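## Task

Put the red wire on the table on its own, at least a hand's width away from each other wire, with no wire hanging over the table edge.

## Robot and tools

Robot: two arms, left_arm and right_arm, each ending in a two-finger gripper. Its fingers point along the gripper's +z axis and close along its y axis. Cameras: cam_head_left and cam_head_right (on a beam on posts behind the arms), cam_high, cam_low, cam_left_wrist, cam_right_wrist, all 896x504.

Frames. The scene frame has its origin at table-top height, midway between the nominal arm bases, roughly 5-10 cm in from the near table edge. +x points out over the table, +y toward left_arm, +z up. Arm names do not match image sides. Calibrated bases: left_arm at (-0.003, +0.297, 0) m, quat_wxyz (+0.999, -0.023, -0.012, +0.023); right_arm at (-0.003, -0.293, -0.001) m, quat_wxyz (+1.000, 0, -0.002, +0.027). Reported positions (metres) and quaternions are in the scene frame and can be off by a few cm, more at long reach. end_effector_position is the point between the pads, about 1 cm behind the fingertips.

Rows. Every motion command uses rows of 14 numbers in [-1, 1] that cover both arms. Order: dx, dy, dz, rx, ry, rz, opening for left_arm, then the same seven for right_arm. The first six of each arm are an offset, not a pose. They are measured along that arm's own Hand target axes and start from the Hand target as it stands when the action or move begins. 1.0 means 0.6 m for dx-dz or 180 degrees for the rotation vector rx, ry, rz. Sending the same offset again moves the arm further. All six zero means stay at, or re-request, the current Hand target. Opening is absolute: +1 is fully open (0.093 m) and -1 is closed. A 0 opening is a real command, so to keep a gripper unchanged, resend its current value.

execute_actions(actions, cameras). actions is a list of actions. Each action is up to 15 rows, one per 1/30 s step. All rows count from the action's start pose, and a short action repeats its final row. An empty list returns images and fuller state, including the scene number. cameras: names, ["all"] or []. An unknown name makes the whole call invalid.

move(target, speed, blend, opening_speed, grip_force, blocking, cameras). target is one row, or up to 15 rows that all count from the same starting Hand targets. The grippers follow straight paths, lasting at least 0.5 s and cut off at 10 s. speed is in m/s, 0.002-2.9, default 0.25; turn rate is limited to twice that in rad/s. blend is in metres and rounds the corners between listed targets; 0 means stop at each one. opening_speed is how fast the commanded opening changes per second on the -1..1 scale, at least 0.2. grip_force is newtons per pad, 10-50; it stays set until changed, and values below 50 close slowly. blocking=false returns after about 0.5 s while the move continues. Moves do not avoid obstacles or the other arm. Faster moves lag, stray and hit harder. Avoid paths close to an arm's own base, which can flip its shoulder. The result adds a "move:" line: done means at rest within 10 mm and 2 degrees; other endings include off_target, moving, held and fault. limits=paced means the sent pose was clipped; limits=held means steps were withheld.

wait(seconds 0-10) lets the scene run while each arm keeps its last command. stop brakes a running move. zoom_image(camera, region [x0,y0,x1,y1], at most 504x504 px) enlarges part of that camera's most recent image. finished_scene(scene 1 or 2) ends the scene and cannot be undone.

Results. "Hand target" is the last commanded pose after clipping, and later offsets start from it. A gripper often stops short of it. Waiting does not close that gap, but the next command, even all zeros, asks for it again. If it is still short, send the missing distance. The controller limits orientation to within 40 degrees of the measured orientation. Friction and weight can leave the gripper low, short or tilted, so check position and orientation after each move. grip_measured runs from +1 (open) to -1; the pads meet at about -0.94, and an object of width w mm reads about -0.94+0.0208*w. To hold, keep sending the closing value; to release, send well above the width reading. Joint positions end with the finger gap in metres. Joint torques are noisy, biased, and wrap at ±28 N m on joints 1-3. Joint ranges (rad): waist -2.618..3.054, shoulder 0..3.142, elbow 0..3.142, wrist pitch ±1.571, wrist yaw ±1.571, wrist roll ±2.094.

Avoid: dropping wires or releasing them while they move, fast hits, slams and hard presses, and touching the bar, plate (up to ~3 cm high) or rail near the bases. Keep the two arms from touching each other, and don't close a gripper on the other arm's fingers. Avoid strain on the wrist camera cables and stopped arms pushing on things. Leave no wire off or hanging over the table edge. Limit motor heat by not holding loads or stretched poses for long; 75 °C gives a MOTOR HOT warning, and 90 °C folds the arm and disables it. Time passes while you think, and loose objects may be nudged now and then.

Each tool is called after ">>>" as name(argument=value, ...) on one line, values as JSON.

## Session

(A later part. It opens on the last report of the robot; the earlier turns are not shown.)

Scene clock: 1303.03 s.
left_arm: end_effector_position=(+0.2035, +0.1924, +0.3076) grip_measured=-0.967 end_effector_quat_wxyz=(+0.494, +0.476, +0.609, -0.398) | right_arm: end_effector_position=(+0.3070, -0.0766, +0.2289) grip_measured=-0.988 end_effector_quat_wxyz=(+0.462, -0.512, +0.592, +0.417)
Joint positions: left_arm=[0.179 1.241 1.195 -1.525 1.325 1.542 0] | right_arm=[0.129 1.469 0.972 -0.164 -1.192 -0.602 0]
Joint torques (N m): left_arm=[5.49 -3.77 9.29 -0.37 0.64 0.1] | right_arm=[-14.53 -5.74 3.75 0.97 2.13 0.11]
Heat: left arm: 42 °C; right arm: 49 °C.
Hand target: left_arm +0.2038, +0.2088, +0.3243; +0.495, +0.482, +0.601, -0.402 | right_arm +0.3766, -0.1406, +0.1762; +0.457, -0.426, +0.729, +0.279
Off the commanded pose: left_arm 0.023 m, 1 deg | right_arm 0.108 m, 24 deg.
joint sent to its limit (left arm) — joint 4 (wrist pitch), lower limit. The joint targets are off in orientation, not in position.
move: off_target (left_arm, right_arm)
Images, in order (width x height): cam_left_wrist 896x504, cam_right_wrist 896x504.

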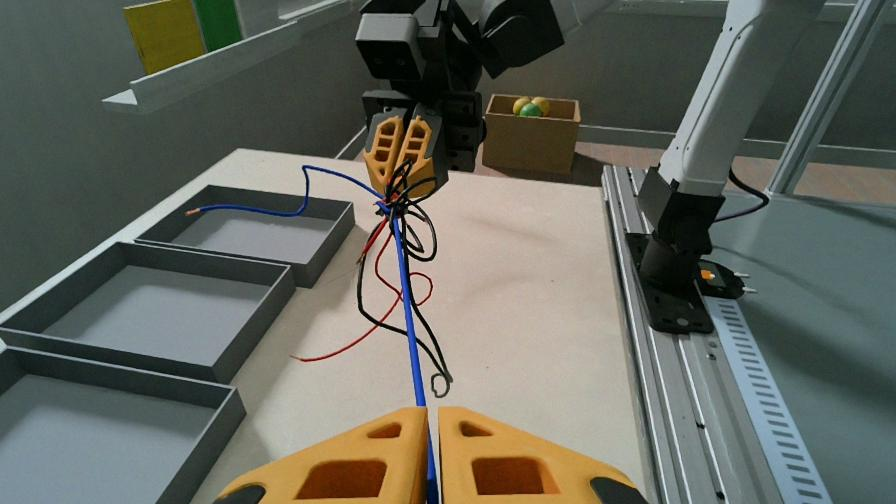

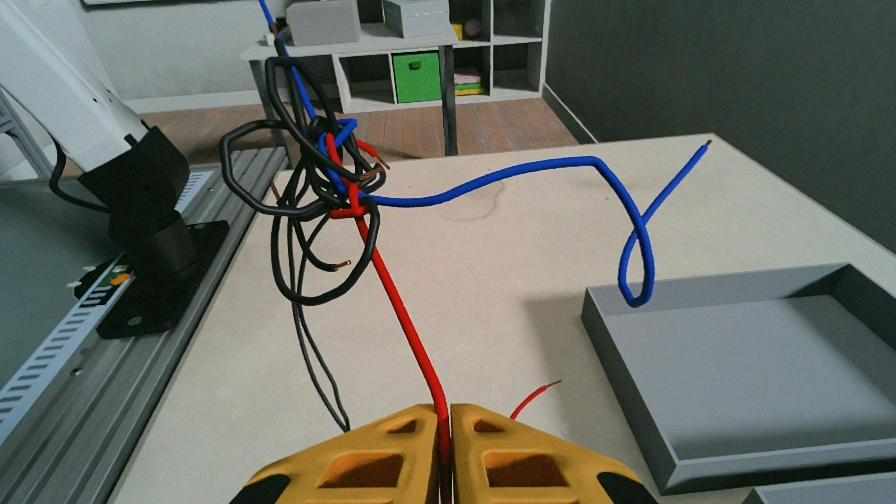

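>>> move(target=[0.1,0.0,0.05,0,0,0,-1,-0.03,0.05,0.06,0,0,0,-1], speed=0.08, cameras=["cam_right_wrist","cam_left_wrist"])

>>> zoom_image(camera="cam_left_wrist", region=[250, 100, 550, 400])

>>> zoom_image(camera="cam_right_wrist", region=[150, 40, 450, 300])

Scene clock: 1315.83 s.
left_arm: end_effector_position=(+0.2081, +0.1896, +0.2607) grip_measured=-0.967 end_effector_quat_wxyz=(+0.497, +0.482, +0.599, -0.403) | right_arm: end_effector_position=(+0.3340, -0.0680, +0.1985) grip_measured=-0.988 end_effector_quat_wxyz=(+0.454, -0.471, +0.671, +0.350)
Joint positions: left_arm=[0.175 1.264 1.014 -1.378 1.338 1.611 0] | right_arm=[0.196 1.494 0.938 -0.058 -0.928 -0.465 0]
Joint torques (N m): left_arm=[0.51 -2.44 5.33 0.01 0.55 0.13] | right_arm=[-3.48 -5.6 6.56 1.72 1.17 0.32]
Motor temperatures (°C): left_arm=[26 37 42 39 28 25 27] | right_arm=[30 49 41 33 30 23 30]
Heat: left arm: 42 °C; right arm: 49 °C.
Hand target: left_arm +0.2073, +0.1910, +0.2596; +0.495, +0.482, +0.601, -0.402 | right_arm +0.3696, -0.0908, +0.1777; +0.457, -0.426, +0.729, +0.279
Off the commanded pose: left_arm 0.002 m, 0 deg | right_arm 0.047 m, 12 deg.
move: off_target (right_arm)
Images, in order (width x height): cam_left_wrist 896x504, cam_right_wrist 896x504.

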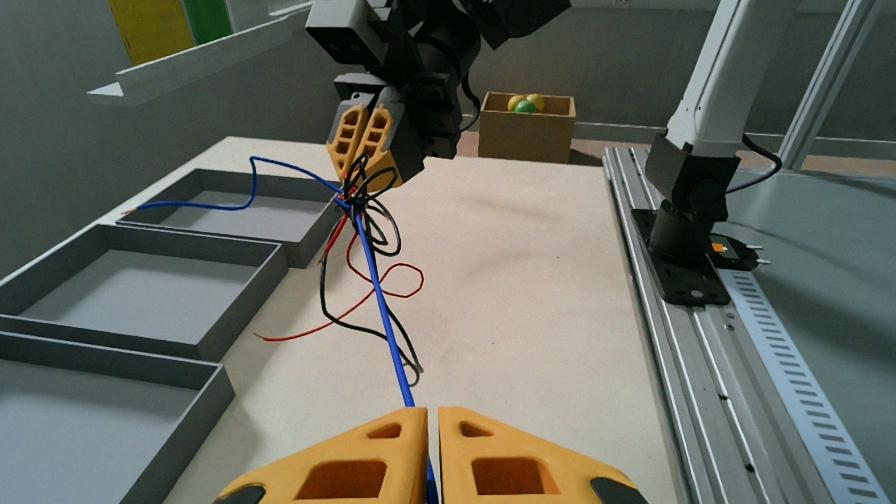

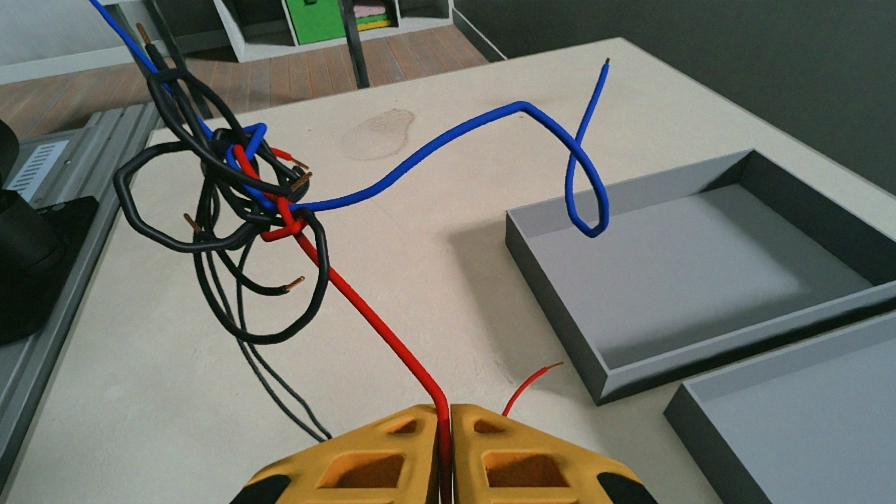

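Scaled by 1.680 from the camera's 896x504 image, which has a finer 1280x720 frame.

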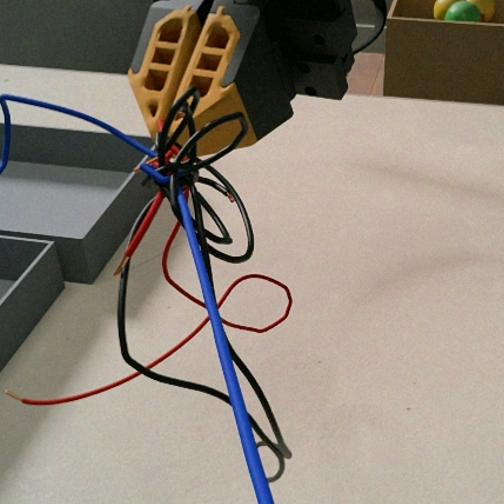

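Scaled by 1.680 from the camera's 896x504 image, which has a finer 1280x720 frame.

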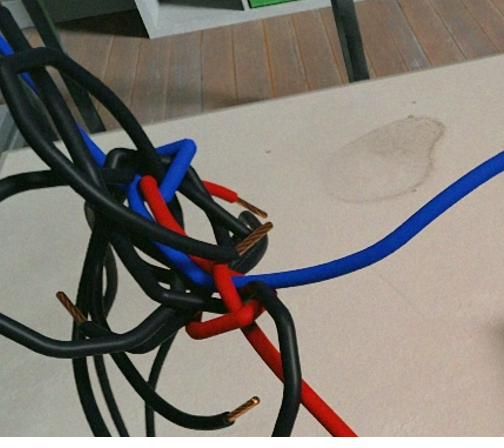

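>>> move(target=[[0,0,0,0,0,0,-1,0,0,0,0,0,0,-1],[0,0,0,0,0,0,-0.5,0,0,0,0,0,0,-1],[0,0,-0.1,0,0,0,-0.5,0.0,0.0,-0.1,0,0,0,-1]], speed=0.1, cameras=["cam_right_wrist","cam_low"])

>>> zoom_image(camera="cam_low", region=[220, 80, 400, 270])

>>> zoom_image(camera="cam_right_wrist", region=[300, 240, 600, 500])

Scene clock: 1337.33 s.
left_arm: end_effector_position=(+0.1965, +0.2463, +0.2649) grip_measured=-0.502 end_effector_quat_wxyz=(+0.528, +0.422, +0.674, -0.296) | right_arm: end_effector_position=(+0.3442, -0.1387, +0.1904) grip_measured=-0.988 end_effector_quat_wxyz=(+0.443, -0.417, +0.742, +0.281)
Joint positions: left_arm=[0.494 1.138 1.019 -1.572 1.248 1.746 0.021] | right_arm=[0.025 1.41 0.938 -0.279 -0.849 -0.555 0]
Joint torques (N m): left_arm=[0.36 -2.43 6.65 -0.03 0.54 -0.08] | right_arm=[-0.57 -8.98 7.77 1.63 -0.54 -0.02]
Heat: left arm: 40 °C; right arm: 48 °C.
Hand target: left_arm +0.1949, +0.2486, +0.2709; +0.495, +0.482, +0.601, -0.402 | right_arm +0.3439, -0.1387, +0.2033; +0.457, -0.426, +0.729, +0.279
Off the commanded pose: left_arm 0.007 m, 17 deg | right_arm 0.013 m, 2 deg.
joint sent to its limit (left arm) — joint 4 (wrist pitch), lower limit. The joint targets are off in orientation, not in position.
move: off_target (left_arm, right_arm)
Images, in order (width x height): cam_low 896x504, cam_right_wrist 896x504.

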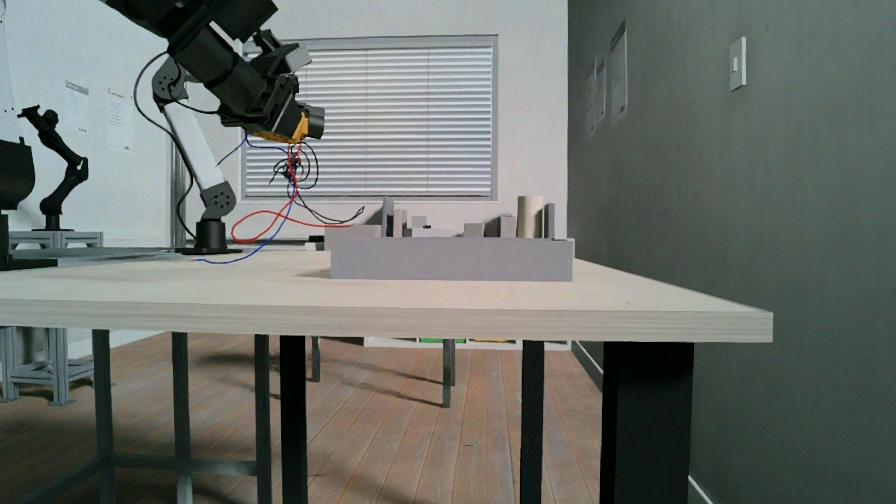

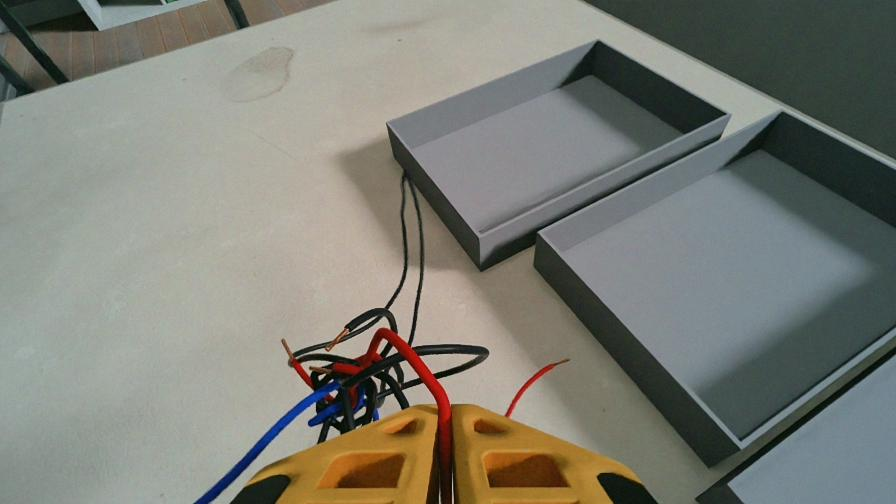

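Scaled by 2.653 from the camera's 896x504 image, which has a finer 1280x720 frame.

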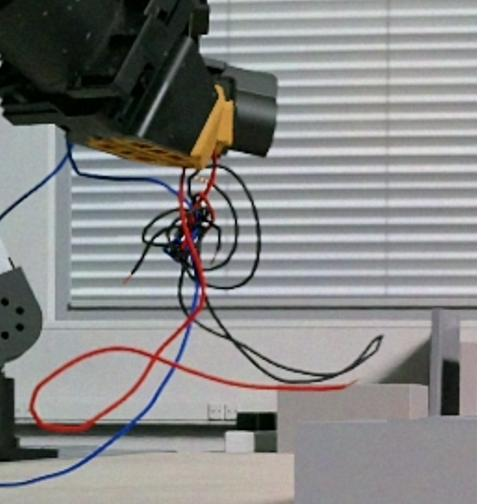

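Scaled by 1.680 from the camera's 896x504 image, which has a finer 1280x720 frame.

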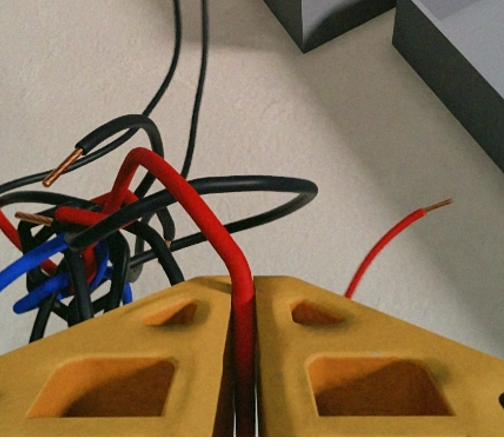

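>>> move(target=[0.0,0,0.1,0,0,0,-0.5,0.08,0.02,0.03,0,0,0,-1], speed=0.15)

>>> execute_actions(actions=[[[0,0,0,0,0,0,-0.5,0.05,0,0,0,0,0,-1],[0,0,0,0,0,0,-0.5,0.05,0,0,0,0,0,-1],[0,0,0,0,0,0,-0.5,-0.05,0,0,0,0,0,-1],[0,0,0,0,0,0,-0.5,-0.05,0,0,0,0,0,-1],[0,0,0,0,0,0,-0.5,0.05,0,0,0,0,0,-1],[0,0,0,0,0,0,-0.5,0.05,0,0,0,0,0,-1],[0,0,0,0,0,0,-0.5,-0.05,0,0,0,0,0,-1],[0,0,0,0,0,0,-0.5,-0.05,0,0,0,0,0,-1],[0,0,0,0,0,0,-0.5,0.05,0,0,0,0,0,-1],[0,0,0,0,0,0,-0.5,0.05,0,0,0,0,0,-1],[0,0,0,0,0,0,-0.5,-0.05,0,0,0,0,0,-1],[0,0,0,0,0,0,-0.5,-0.05,0,0,0,0,0,-1],[0,0,0,0,0,0,-0.5,0,0,0,0,0,0,-1],[0,0,0,0,0,0,-0.5,0,0,0,0,0,0,-1],[0,0,0,0,0,0,-0.5,0,0,0,0,0,0,-1]],[[0,0,0,0,0,0,-0.5,0,0.05,0,0,0,0,-1],[0,0,0,0,0,0,-0.5,0,0.05,0,0,0,0,-1],[0,0,0,0,0,0,-0.5,0,-0.05,0,0,0,0,-1],[0,0,0,0,0,0,-0.5,0,-0.05,0,0,0,0,-1],[0,0,0,0,0,0,-0.5,0,0.05,0,0,0,0,-1],[0,0,0,0,0,0,-0.5,0,0.05,0,0,0,0,-1],[0,0,0,0,0,0,-0.5,0,-0.05,0,0,0,0,-1],[0,0,0,0,0,0,-0.5,0,-0.05,0,0,0,0,-1],[0,0,0,0,0,0,-0.5,0,0.05,0,0,0,0,-1],[0,0,0,0,0,0,-0.5,0,0.05,0,0,0,0,-1],[0,0,0,0,0,0,-0.5,0,-0.05,0,0,0,0,-1],[0,0,0,0,0,0,-0.5,0,-0.05,0,0,0,0,-1],[0,0,0,0,0,0,-0.5,0,0,0,0,0,0,-1],[0,0,0,0,0,0,-0.5,0,0,0,0,0,0,-1],[0,0,0,0,0,0,-0.5,0,0,0,0,0,0,-1]],[[0,0,0,0,0,0,-0.5,0.05,0,0,0,0,0,-1],[0,0,0,0,0,0,-0.5,0.05,0,0,0,0,0,-1],[0,0,0,0,0,0,-0.5,-0.05,0,0,0,0,0,-1],[0,0,0,0,0,0,-0.5,-0.05,0,0,0,0,0,-1],[0,0,0,0,0,0,-0.5,0.05,0,0,0,0,0,-1],[0,0,0,0,0,0,-0.5,0.05,0,0,0,0,0,-1],[0,0,0,0,0,0,-0.5,-0.05,0,0,0,0,0,-1],[0,0,0,0,0,0,-0.5,-0.05,0,0,0,0,0,-1],[0,0,0,0,0,0,-0.5,0.05,0,0,0,0,0,-1],[0,0,0,0,0,0,-0.5,0.05,0,0,0,0,0,-1],[0,0,0,0,0,0,-0.5,-0.05,0,0,0,0,0,-1],[0,0,0,0,0,0,-0.5,-0.05,0,0,0,0,0,-1],[0,0,0,0,0,0,-0.5,0,0,0,0,0,0,-1],[0,0,0,0,0,0,-0.5,0,0,0,0,0,0,-1],[0,0,0,0,0,0,-0.5,0,0,0,0,0,0,-1]]], cameras=["cam_right_wrist", "cam_low"])

>>> zoom_image(camera="cam_right_wrist", region=[250, 204, 600, 504])

Scene clock: 1349.47 s.
left_arm: end_effector_position=(+0.2056, +0.1932, +0.2588) grip_measured=-0.502 end_effector_quat_wxyz=(+0.491, +0.482, +0.607, -0.398) | right_arm: end_effector_position=(+0.3351, -0.1393, +0.1541) grip_measured=-0.988 end_effector_quat_wxyz=(+0.457, -0.421, +0.734, +0.275)
Joint positions: left_arm=[0.192 1.263 1.019 -1.421 1.317 1.645 0.021] | right_arm=[0.025 1.41 0.767 -0.073 -0.849 -0.555 0]
Joint torques (N m): left_arm=[-0.94 -2.13 5.04 0.35 0.75 -0.12] | right_arm=[1.11 -7.41 4.98 1.76 -0.4 0.05]
Heat: left arm: 39 °C; right arm: 49 °C.
Hand target: left_arm +0.2073, +0.1910, +0.2596; +0.495, +0.482, +0.601, -0.402 | right_arm +0.3306, -0.1362, +0.1524; +0.457, -0.426, +0.729, +0.279
Off the commanded pose: left_arm 0.003 m, 1 deg | right_arm 0.006 m, 1 deg.
move: done

Scene clock: 1351.17 s.
left_arm: end_effector_position=(+0.2058, +0.1931, +0.2589) grip_measured=-0.502 end_effector_quat_wxyz=(+0.491, +0.482, +0.607, -0.398) | right_arm: end_effector_position=(+0.3288, -0.1342, +0.1481) grip_measured=-0.988 end_effector_quat_wxyz=(+0.449, -0.423, +0.734, +0.284)
Joint positions: left_arm=[0.192 1.263 1.019 -1.419 1.318 1.642 0.021] | right_arm=[0.04 1.41 0.747 -0.066 -0.854 -0.55 0]
Joint torques (N m): left_arm=[-0.91 -2.11 4.98 0.34 0.74 -0.11] | right_arm=[-0.64 -7.19 6.54 1.69 -0.38 0.01]
Heat: left arm: 39 °C; right arm: 49 °C.
Hand target: left_arm +0.2073, +0.1909, +0.2597; +0.495, +0.482, +0.601, -0.402 | right_arm +0.3305, -0.1361, +0.1526; +0.457, -0.426, +0.729, +0.279
Off the commanded pose: left_arm 0.003 m, 1 deg | right_arm 0.005 m, 1 deg.
Step readings (end_effector_position of left_arm | right_arm):
0: (+0.2056, +0.1932, +0.2588) | (+0.3351, -0.1393, +0.1541)
1: (+0.2056, +0.1932, +0.2589) | (+0.3351, -0.1412, +0.1521)
2: (+0.2057, +0.1932, +0.2589) | (+0.3332, -0.1422, +0.1479)
4: (+0.2056, +0.1931, +0.2589) | (+0.3266, -0.1388, +0.1412)
8: (+0.2057, +0.1931, +0.2589) | (+0.3257, -0.1366, +0.1420)
15: (+0.2057, +0.1931, +0.2589) | (+0.3288, -0.1346, +0.1489)
16: (+0.2058, +0.1931, +0.2589) | (+0.3261, -0.1320, +0.1482)
17: (+0.2058, +0.1931, +0.2589) | (+0.3207, -0.1304, +0.1475)
19: (+0.2058, +0.1931, +0.2589) | (+0.3224, -0.1331, +0.1478)
23: (+0.2058, +0.1931, +0.2589) | (+0.3270, -0.1366, +0.1478)
30: (+0.2058, +0.1931, +0.2589) | (+0.3344, -0.1402, +0.1469)
31: (+0.2058, +0.1931, +0.2589) | (+0.3342, -0.1411, +0.1457)
32: (+0.2058, +0.1931, +0.2589) | (+0.3327, -0.1419, +0.1428)
34: (+0.2058, +0.1931, +0.2589) | (+0.3269, -0.1381, +0.1379)
38: (+0.2058, +0.1931, +0.2589) | (+0.3264, -0.1359, +0.1408)
45: (+0.2058, +0.1931, +0.2589) | (+0.3288, -0.1342, +0.1481)
Images, in order (width x height): cam_low 896x504, cam_right_wrist 896x504.

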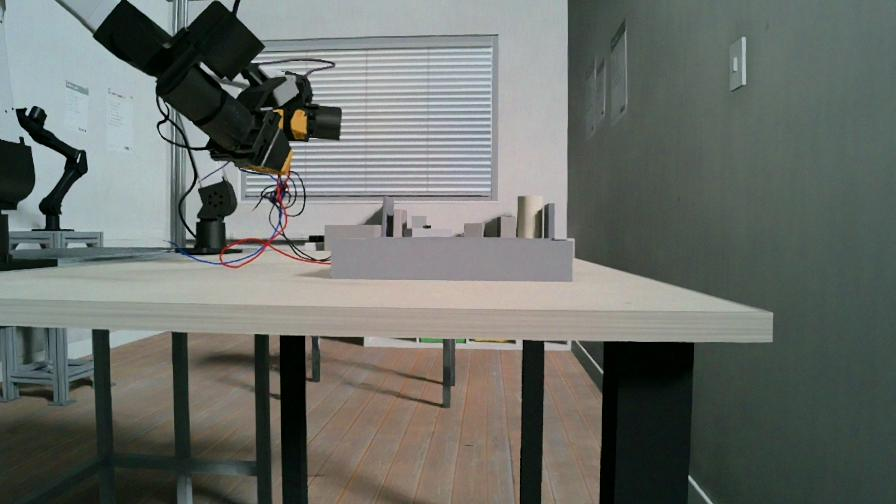

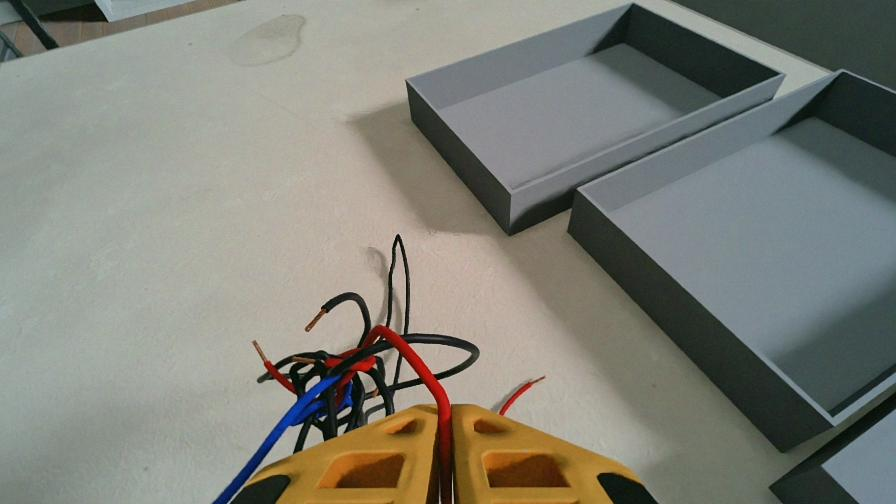

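Scaled by 1.440 from the camera's 896x504 image, which has a finer 1280x720 frame.

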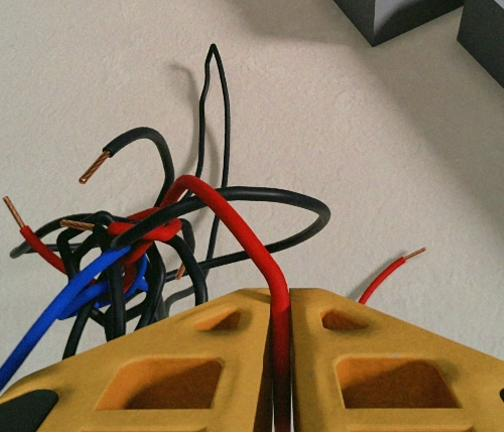

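>>> move(target=[0.19,0.12,0.14,0,0,0,-0.3,0,0,0,0,0,0,-1], speed=0.15, cameras=["cam_left_wrist"])

>>> zoom_image(camera="cam_left_wrist", region=[250, 50, 600, 400])

Scene clock: 1357.10 s.
left_arm: end_effector_position=(+0.2899, +0.1490, +0.1259) grip_measured=-0.302 end_effector_quat_wxyz=(+0.486, +0.473, +0.609, -0.411) | right_arm: end_effector_position=(+0.3288, -0.1342, +0.1481) grip_measured=-0.988 end_effector_quat_wxyz=(+0.449, -0.423, +0.734, +0.284)
Joint positions: left_arm=[-0.021 1.605 0.649 0.013 1.272 0.865 0.031] | right_arm=[0.04 1.41 0.747 -0.066 -0.854 -0.55 0]
Joint torques (N m): left_arm=[-0.99 -6.53 4.59 1.56 0.42 -0.04] | right_arm=[-0.54 -7.35 6.39 1.67 -0.37 0.01]
Heat: left arm: 39 °C; right arm: 50 °C.
Hand target: left_arm +0.2900, +0.1462, +0.1317; +0.495, +0.482, +0.601, -0.402 | right_arm +0.3305, -0.1361, +0.1526; +0.457, -0.426, +0.729, +0.279
Off the commanded pose: left_arm 0.006 m, 2 deg | right_arm 0.005 m, 1 deg.
move: done
Images, in order (width x height): cam_left_wrist 896x504.

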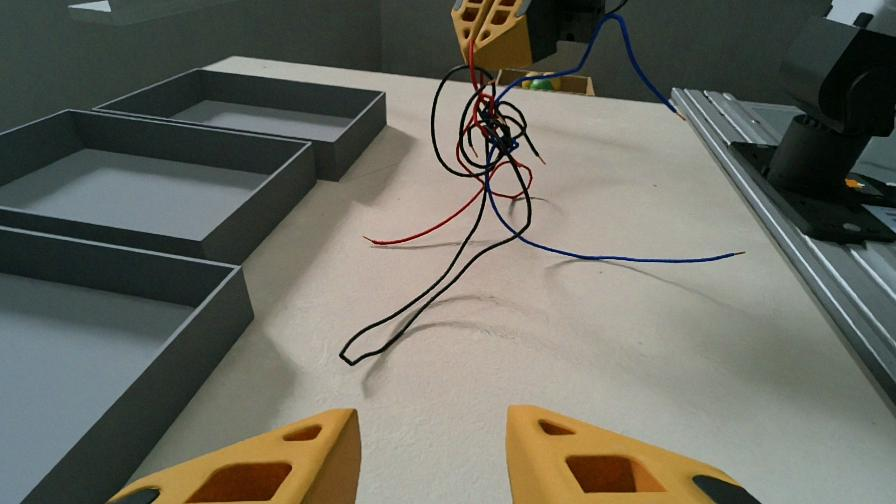

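Scaled by 1.440 from the camera's 896x504 image, which has a finer 1280x720 frame.

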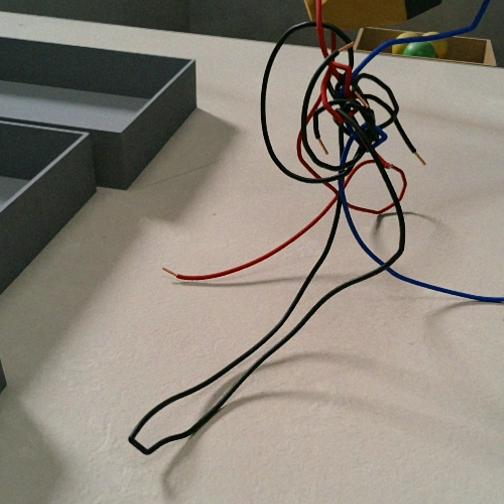

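>>> move(target=[-0.02,-0.07,0.2,0,0,0,-0.3,0,0,0,0,0,0,-1], speed=0.15, cameras=["cam_left_wrist","cam_right_wrist"])

>>> zoom_image(camera="cam_left_wrist", region=[350, 50, 650, 350])

>>> zoom_image(camera="cam_right_wrist", region=[230, 254, 510, 454])

Scene clock: 1363.37 s.
left_arm: end_effector_position=(+0.2746, +0.0221, +0.1234) grip_measured=-0.302 end_effector_quat_wxyz=(+0.493, +0.484, +0.601, -0.402) | right_arm: end_effector_position=(+0.3288, -0.1342, +0.1481) grip_measured=-0.988 end_effector_quat_wxyz=(+0.449, -0.423, +0.734, +0.284)
Joint positions: left_arm=[-0.499 1.711 0.533 0.797 0.877 0.279 0.031] | right_arm=[0.04 1.41 0.747 -0.066 -0.854 -0.55 0]
Joint torques (N m): left_arm=[-0.77 -4.3 4.3 2.33 0.07 -0.12] | right_arm=[-0.44 -7.38 6.16 1.67 -0.45 0.02]
Heat: left arm: 38 °C; right arm: 50 °C.
Hand target: left_arm +0.2744, +0.0199, +0.1212; +0.495, +0.482, +0.601, -0.402 | right_arm +0.3305, -0.1361, +0.1526; +0.457, -0.426, +0.729, +0.279
Off the commanded pose: left_arm 0.003 m, 0 deg | right_arm 0.005 m, 1 deg.
move: done
Images, in order (width x height): cam_left_wrist 896x504, cam_right_wrist 896x504.

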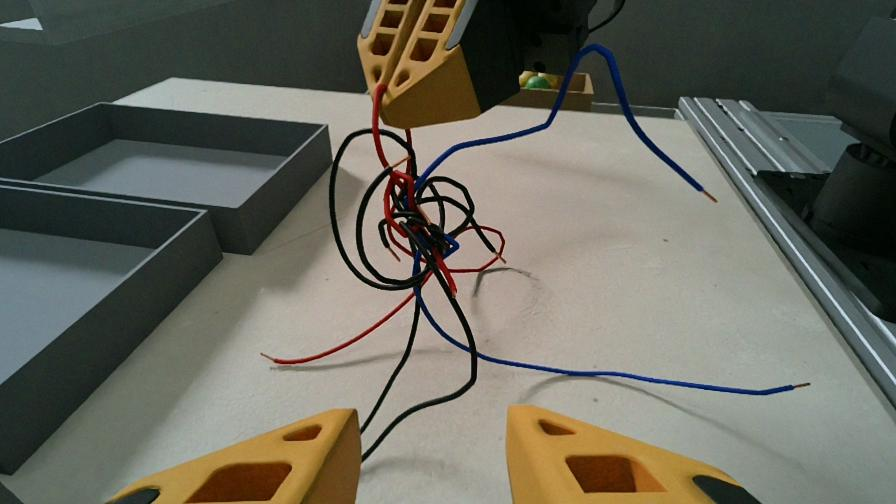

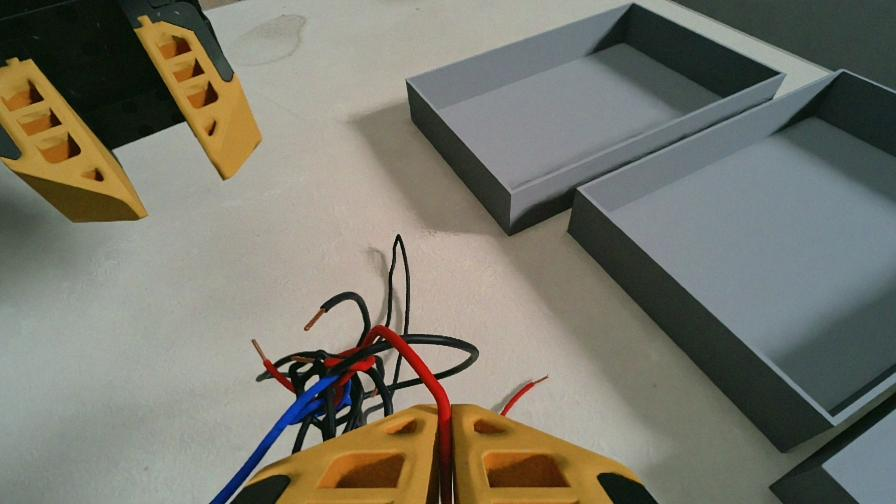

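Scaled by 1.680 from the camera's 896x504 image, which has a finer 1280x720 frame.

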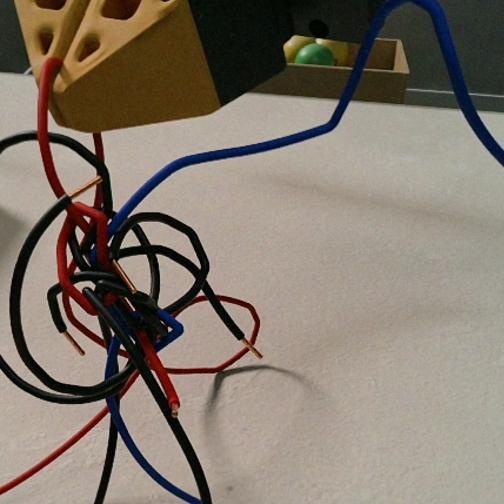

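Scaled by 1.800 from the camera's 896x504 image, which has a finer 1280x720 frame.

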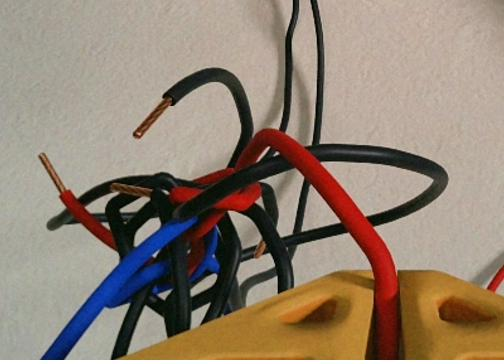

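>>> move(target=[-0.02,0.036,0.13,0,0,0,-0.4,0,0,0,0,0,0,-1], speed=0.1, cameras=["cam_left_wrist"])

>>> zoom_image(camera="cam_left_wrist", region=[300, 100, 600, 400])

Scene clock: 1374.27 s.
left_arm: end_effector_position=(+0.3063, -0.0461, +0.1131) grip_measured=-0.398 end_effector_quat_wxyz=(+0.485, +0.484, +0.606, -0.403) | right_arm: end_effector_position=(+0.3288, -0.1342, +0.1481) grip_measured=-0.988 end_effector_quat_wxyz=(+0.449, -0.423, +0.734, +0.284)
Joint positions: left_arm=[-0.639 1.944 0.775 0.818 0.746 0.21 0.026] | right_arm=[0.04 1.41 0.747 -0.066 -0.854 -0.55 0]
Joint torques (N m): left_arm=[-0.75 -6.02 6.8 2.32 0.03 -0.11] | right_arm=[-0.43 -7.28 6.43 1.68 -0.41 0.05]
Motor temperatures (°C): left_arm=[25 35 37 38 28 25 27] | right_arm=[27 50 42 36 28 23 30]
Heat: left arm: 38 °C; right arm: 50 °C.
Hand target: left_arm +0.3122, -0.0527, +0.1185; +0.495, +0.482, +0.600, -0.402 | right_arm +0.3305, -0.1361, +0.1526; +0.457, -0.426, +0.729, +0.279
Off the commanded pose: left_arm 0.010 m, 1 deg | right_arm 0.005 m, 1 deg.
move: done
Images, in order (width x height): cam_left_wrist 896x504.

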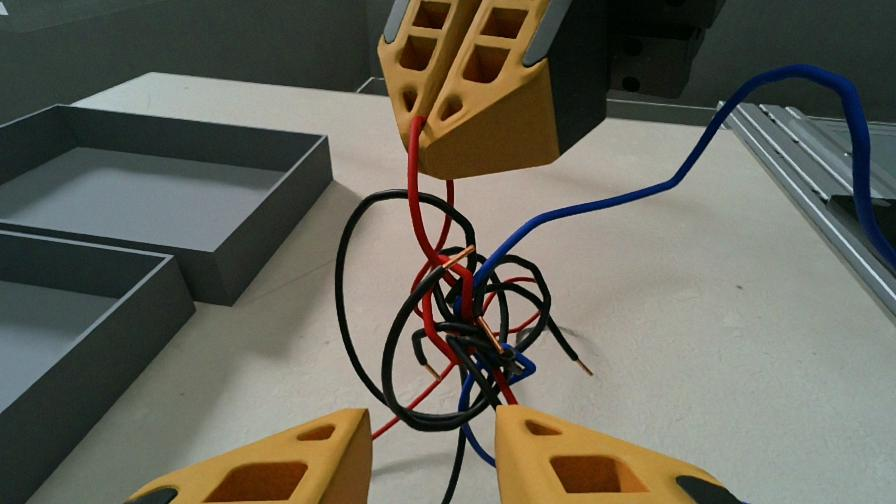

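Scaled by 1.680 from the camera's 896x504 image, which has a finer 1280x720 frame.

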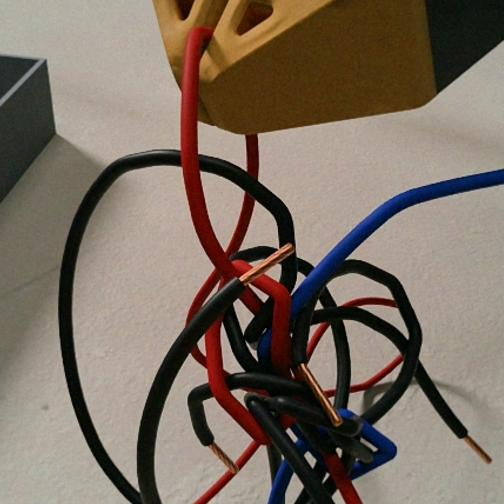

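>>> move(target=[[0.0,0.008,0.04,0,0,0,-0.7,0,0,0,0,0,0,-1],[0.0,0.008,0.095,0,0,0,-0.7,0,0,0,0,0,0,-1]], speed=0.06, cameras=["cam_left_wrist"])

>>> zoom_image(camera="cam_left_wrist", region=[320, 250, 560, 490])

Scene clock: 1388.63 s.
left_arm: end_effector_position=(+0.3237, -0.0988, +0.1025) grip_measured=-0.698 end_effector_quat_wxyz=(+0.486, +0.485, +0.605, -0.402) | right_arm: end_effector_position=(+0.3288, -0.1342, +0.1481) grip_measured=-0.988 end_effector_quat_wxyz=(+0.449, -0.423, +0.734, +0.284)
Joint positions: left_arm=[-0.728 2.108 0.965 0.818 0.662 0.174 0.012] | right_arm=[0.04 1.41 0.747 -0.066 -0.854 -0.55 0]
Joint torques (N m): left_arm=[-0.77 -7.42 7.23 2.29 0.02 -0.11] | right_arm=[-0.65 -7.36 6.46 1.65 -0.34 0.08]
Heat: left arm: 39 °C; right arm: 50 °C.
Hand target: left_arm +0.3286, -0.1064, +0.1077; +0.495, +0.482, +0.600, -0.402 | right_arm +0.3305, -0.1361, +0.1526; +0.457, -0.426, +0.729, +0.279
Off the commanded pose: left_arm 0.011 m, 1 deg | right_arm 0.005 m, 1 deg.
move: off_target (left_arm)
Images, in order (width x height): cam_left_wrist 896x504.

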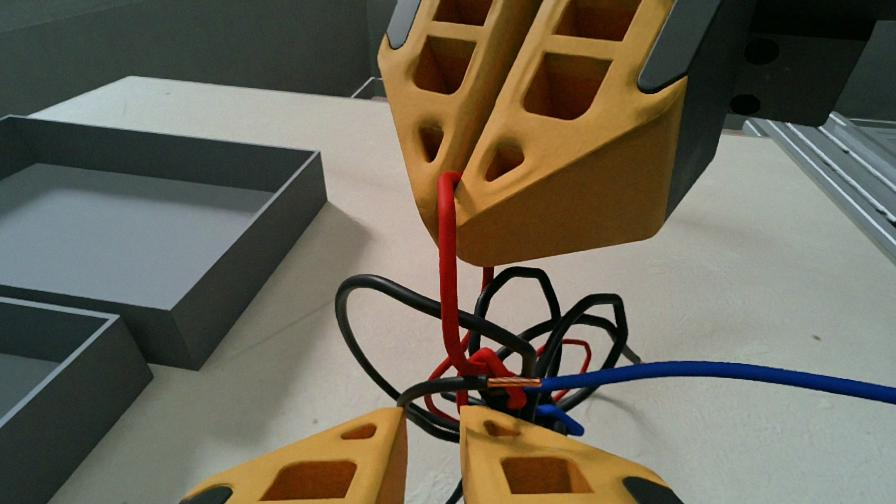

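Scaled by 2.100 from the camera's 896x504 image, which has a finer 1280x720 frame.

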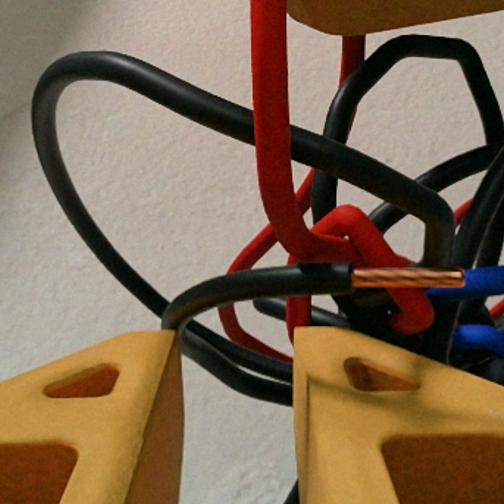

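>>> move(target=[[0.0,-0.018,-0.02,0,0,0,-0.7,0,0,0,0,0,0,-1],[0.012,-0.018,0.034,0,0,0,-0.7,0,0,0,0,0,0,-1]], speed=0.05, cameras=["cam_left_wrist"])

>>> zoom_image(camera="cam_left_wrist", region=[320, 250, 560, 490])

Scene clock: 1394.70 s.
left_arm: end_effector_position=(+0.3175, -0.1183, +0.0895) grip_measured=-0.698 end_effector_quat_wxyz=(+0.481, +0.485, +0.610, -0.401) | right_arm: end_effector_position=(+0.3288, -0.1342, +0.1481) grip_measured=-0.988 end_effector_quat_wxyz=(+0.449, -0.423, +0.734, +0.284)
Joint positions: left_arm=[-0.776 2.164 0.999 0.837 0.614 0.157 0.012] | right_arm=[0.04 1.41 0.747 -0.066 -0.854 -0.55 0]
Joint torques (N m): left_arm=[-0.98 -7.64 6.98 2.52 0 -0.11] | right_arm=[-0.46 -7.23 6.38 1.68 -0.4 0.1]
Heat: left arm: 40 °C; right arm: 50 °C.
Hand target: left_arm +0.3219, -0.1269, +0.0968; +0.495, +0.483, +0.601, -0.402 | right_arm +0.3305, -0.1361, +0.1526; +0.457, -0.426, +0.729, +0.279
Off the commanded pose: left_arm 0.012 m, 2 deg | right_arm 0.005 m, 1 deg.
move: off_target (left_arm)
Images, in order (width x height): cam_left_wrist 896x504.

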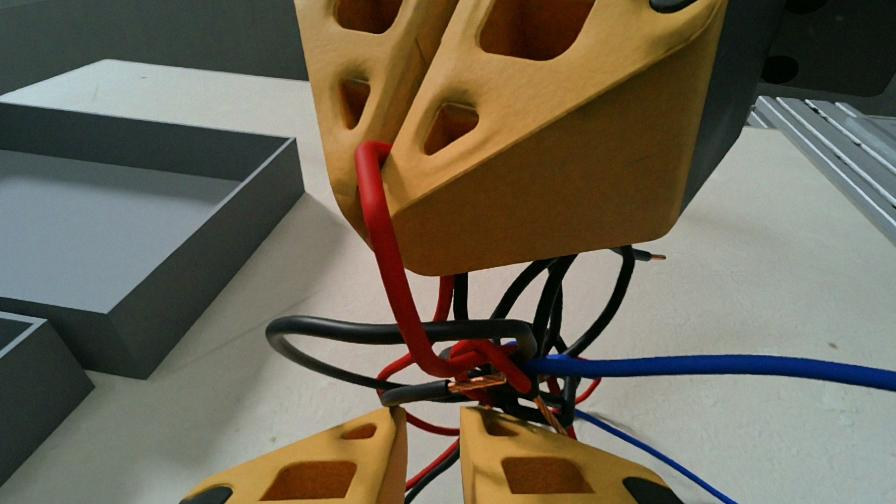

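Scaled by 2.100 from the camera's 896x504 image, which has a finer 1280x720 frame.

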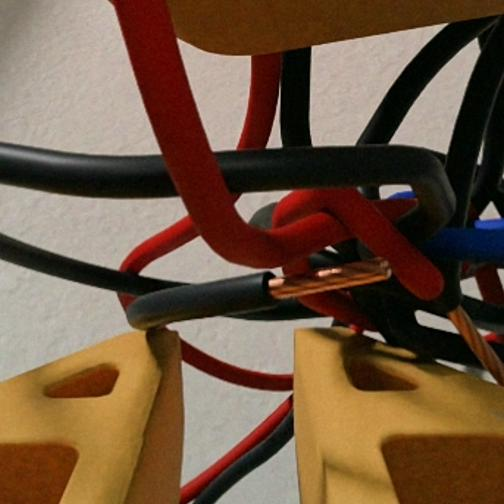

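>>> execute_actions(actions=[], cameras=["cam_left_wrist","cam_high"])

Scene clock: 1400.73 s.
left_arm: end_effector_position=(+0.3176, -0.1182, +0.0895) grip_measured=-0.698 end_effector_quat_wxyz=(+0.481, +0.485, +0.610, -0.401) | right_arm: end_effector_position=(+0.3288, -0.1342, +0.1481) grip_measured=-0.988 end_effector_quat_wxyz=(+0.449, -0.423, +0.734, +0.284)
Joint positions: left_arm=[-0.776 2.164 0.999 0.837 0.614 0.156 0.012] | right_arm=[0.04 1.41 0.747 -0.066 -0.854 -0.55 0]
Joint velocities: within noise
Joint torques (N m): left_arm=[-0.91 -7.61 6.98 2.52 0.01 -0.12] | right_arm=[-0.65 -7.27 6.09 1.7 -0.39 0.01]
Motor temperatures (°C): left_arm=[25 39 38 41 28 25 27] | right_arm=[27 50 41 36 28 23 30]
Heat: left arm: 41 °C; right arm: 50 °C.
Hand target: left_arm +0.3219, -0.1269, +0.0968; +0.495, +0.482, +0.601, -0.402 | right_arm +0.3305, -0.1361, +0.1526; +0.457, -0.426, +0.729, +0.279
Tool commands: left_gripper/opening=-0.7 right_gripper/opening=-1.0
Off the commanded pose: left_arm 0.012 m, 2 deg | right_arm 0.005 m, 1 deg.
Images, in order (width x height): cam_high 896x504, cam_left_wrist 896x504.

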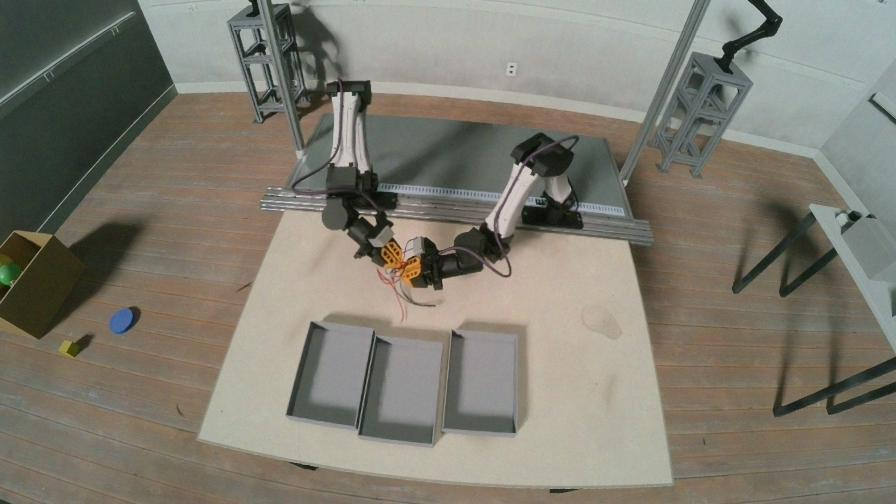

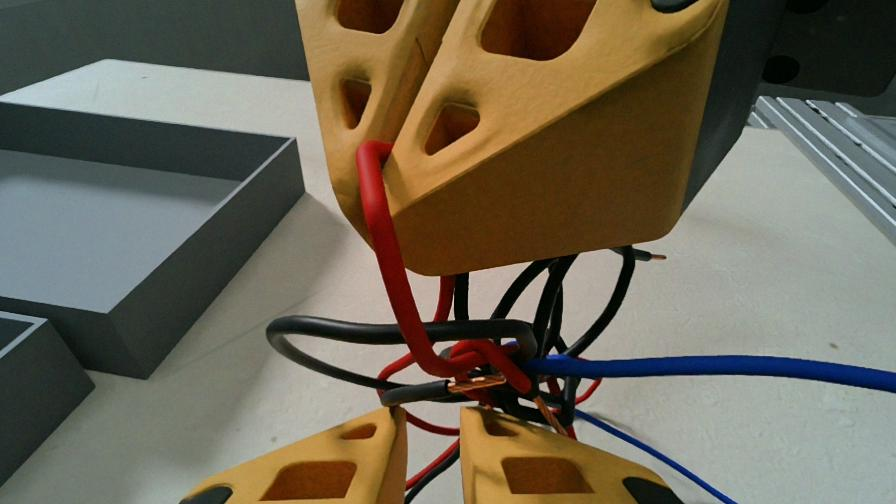

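>>> move(target=[[0.0,0.0,-0.12,0,0,0,-0.3,0,0,0,0,0,0,-1],[0.04,0.0,-0.12,0,0,0,-0.3,0,0,0,0,0,0,-1]], speed=0.12, cameras=["cam_left_wrist"])

>>> zoom_image(camera="cam_left_wrist", region=[300, 100, 650, 450])

Scene clock: 1409.50 s.
left_arm: end_effector_position=(+0.3049, -0.0544, +0.0885) grip_measured=-0.302 end_effector_quat_wxyz=(+0.488, +0.478, +0.608, -0.405) | right_arm: end_effector_position=(+0.3288, -0.1342, +0.1481) grip_measured=-0.988 end_effector_quat_wxyz=(+0.449, -0.423, +0.734, +0.284)
Joint positions: left_arm=[-0.662 2.048 0.764 0.953 0.718 0.182 0.031] | right_arm=[0.04 1.41 0.747 -0.066 -0.854 -0.55 0]
Joint torques (N m): left_arm=[0.34 -6.45 4.1 2.46 0.22 0.14] | right_arm=[-0.55 -7.38 6.52 1.71 -0.39 0.02]
Heat: left arm: 42 °C; right arm: 50 °C.
Hand target: left_arm +0.3060, -0.0535, +0.0867; +0.495, +0.482, +0.601, -0.402 | right_arm +0.3305, -0.1361, +0.1526; +0.457, -0.426, +0.729, +0.279
Off the commanded pose: left_arm 0.002 m, 1 deg | right_arm 0.005 m, 1 deg.
move: done
Images, in order (width x height): cam_left_wrist 896x504.

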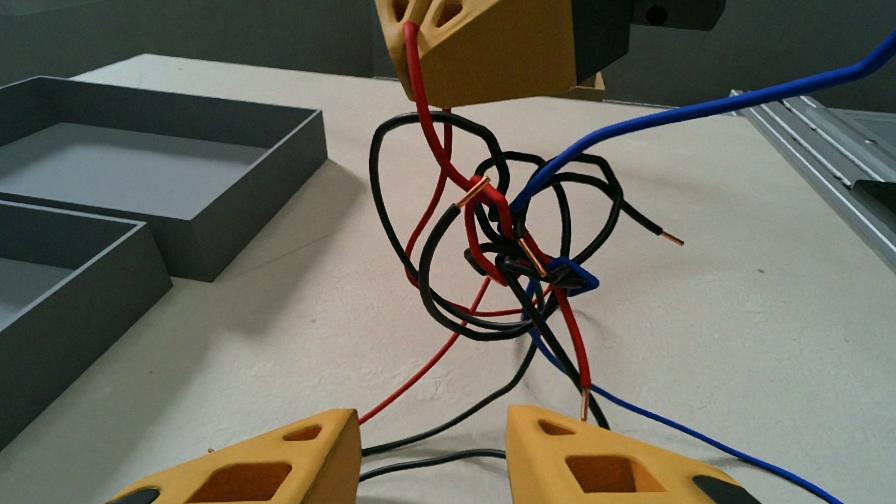

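Scaled by 1.440 from the camera's 896x504 image, which has a finer 1280x720 frame.

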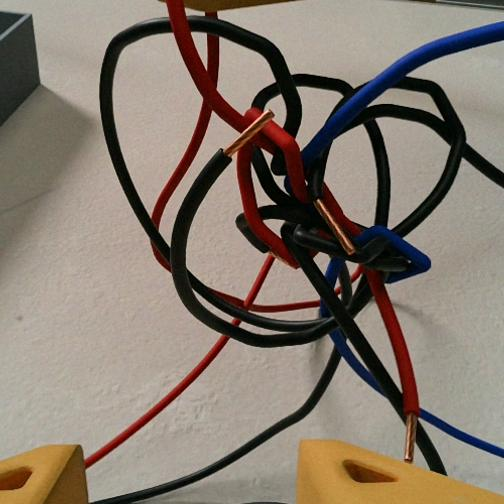

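>>> zoom_image(camera="cam_left_wrist", region=[440, 150, 620, 310])

Scaled by 2.800 from the camera's 896x504 image, which has a finer 1280x720 frame.

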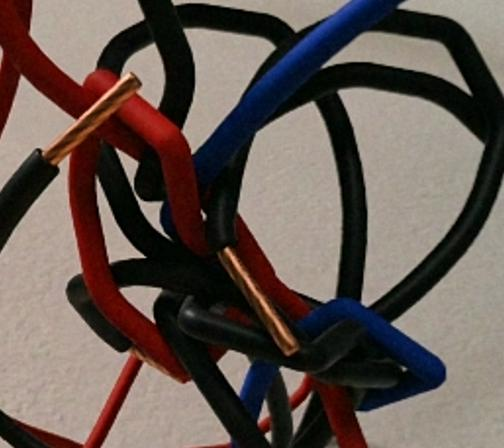

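>>> move(target=[[-0.078,-0.030,0.0,0,0,0,-0.65,0,0,0,0,0,0,-1]], speed=0.08, cameras=["cam_left_wrist"])

>>> zoom_image(camera="cam_left_wrist", region=[350, 250, 590, 490])

Scene clock: 1423.90 s.
left_arm: end_effector_position=(+0.2894, -0.0626, +0.1132) grip_measured=-0.648 end_effector_quat_wxyz=(+0.477, +0.485, +0.613, -0.403) | right_arm: end_effector_position=(+0.3288, -0.1342, +0.1481) grip_measured=-0.988 end_effector_quat_wxyz=(+0.449, -0.423, +0.734, +0.284)
Joint positions: left_arm=[-0.709 1.926 0.764 0.811 0.68 0.18 0.014] | right_arm=[0.04 1.41 0.747 -0.066 -0.854 -0.55 0]
Joint torques (N m): left_arm=[-0.79 -9.99 5.49 2.19 0.05 -0.11] | right_arm=[-0.44 -7.31 6.17 1.74 -0.39 0.04]
Heat: left arm: 42 °C; right arm: 49 °C.
Hand target: left_arm +0.2905, -0.0657, +0.1329; +0.495, +0.482, +0.601, -0.402 | right_arm +0.3305, -0.1361, +0.1526; +0.457, -0.426, +0.729, +0.279
Off the commanded pose: left_arm 0.020 m, 2 deg | right_arm 0.005 m, 1 deg.
move: off_target (left_arm)
Images, in order (width x height): cam_left_wrist 896x504.

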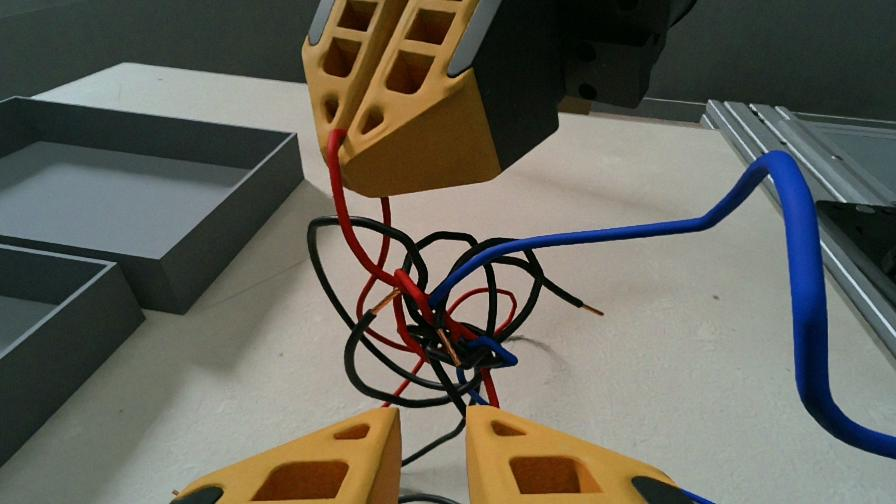

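Scaled by 2.100 from the camera's 896x504 image, which has a finer 1280x720 frame.

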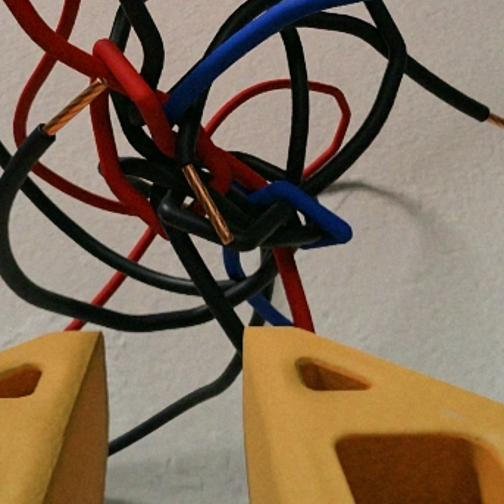

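>>> move(target=[[-0.013,0.012,0.035,0,0,0,-0.65,0,0,0,0,0,0,-1]], speed=0.06, cameras=["cam_left_wrist"])

>>> zoom_image(camera="cam_left_wrist", region=[340, 280, 540, 480])

Scene clock: 1429.13 s.
left_arm: end_effector_position=(+0.2985, -0.0792, +0.1346) grip_measured=-0.648 end_effector_quat_wxyz=(+0.492, +0.485, +0.601, -0.402) | right_arm: end_effector_position=(+0.3288, -0.1342, +0.1481) grip_measured=-0.988 end_effector_quat_wxyz=(+0.449, -0.423, +0.734, +0.284)
Joint positions: left_arm=[-0.732 1.926 0.844 0.773 0.657 0.173 0.014] | right_arm=[0.04 1.41 0.747 -0.066 -0.854 -0.55 0]
Joint torques (N m): left_arm=[-0.9 -6.13 7.16 2.21 0.04 -0.12] | right_arm=[-0.4 -7.19 6.45 1.71 -0.37 0.12]
Heat: left arm: 42 °C; right arm: 49 °C.
Hand target: left_arm +0.3022, -0.0859, +0.1366; +0.495, +0.482, +0.600, -0.402 | right_arm +0.3305, -0.1361, +0.1526; +0.457, -0.426, +0.729, +0.279
Off the commanded pose: left_arm 0.008 m, 0 deg | right_arm 0.005 m, 1 deg.
move: done
Images, in order (width x height): cam_left_wrist 896x504.

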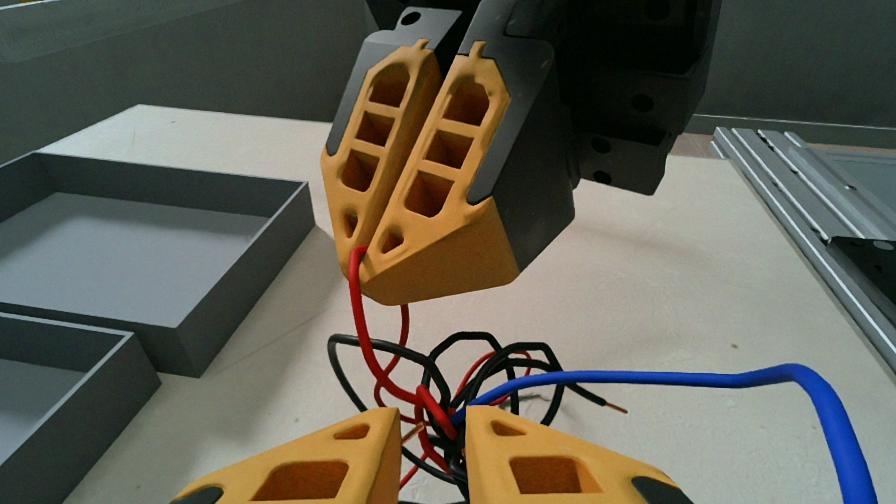

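Scaled by 2.520 from the camera's 896x504 image, which has a finer 1280x720 frame.

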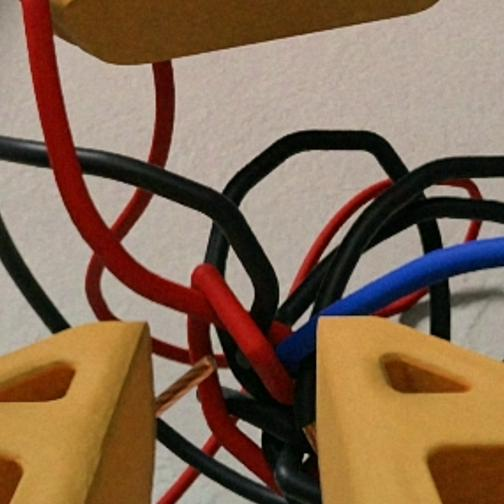

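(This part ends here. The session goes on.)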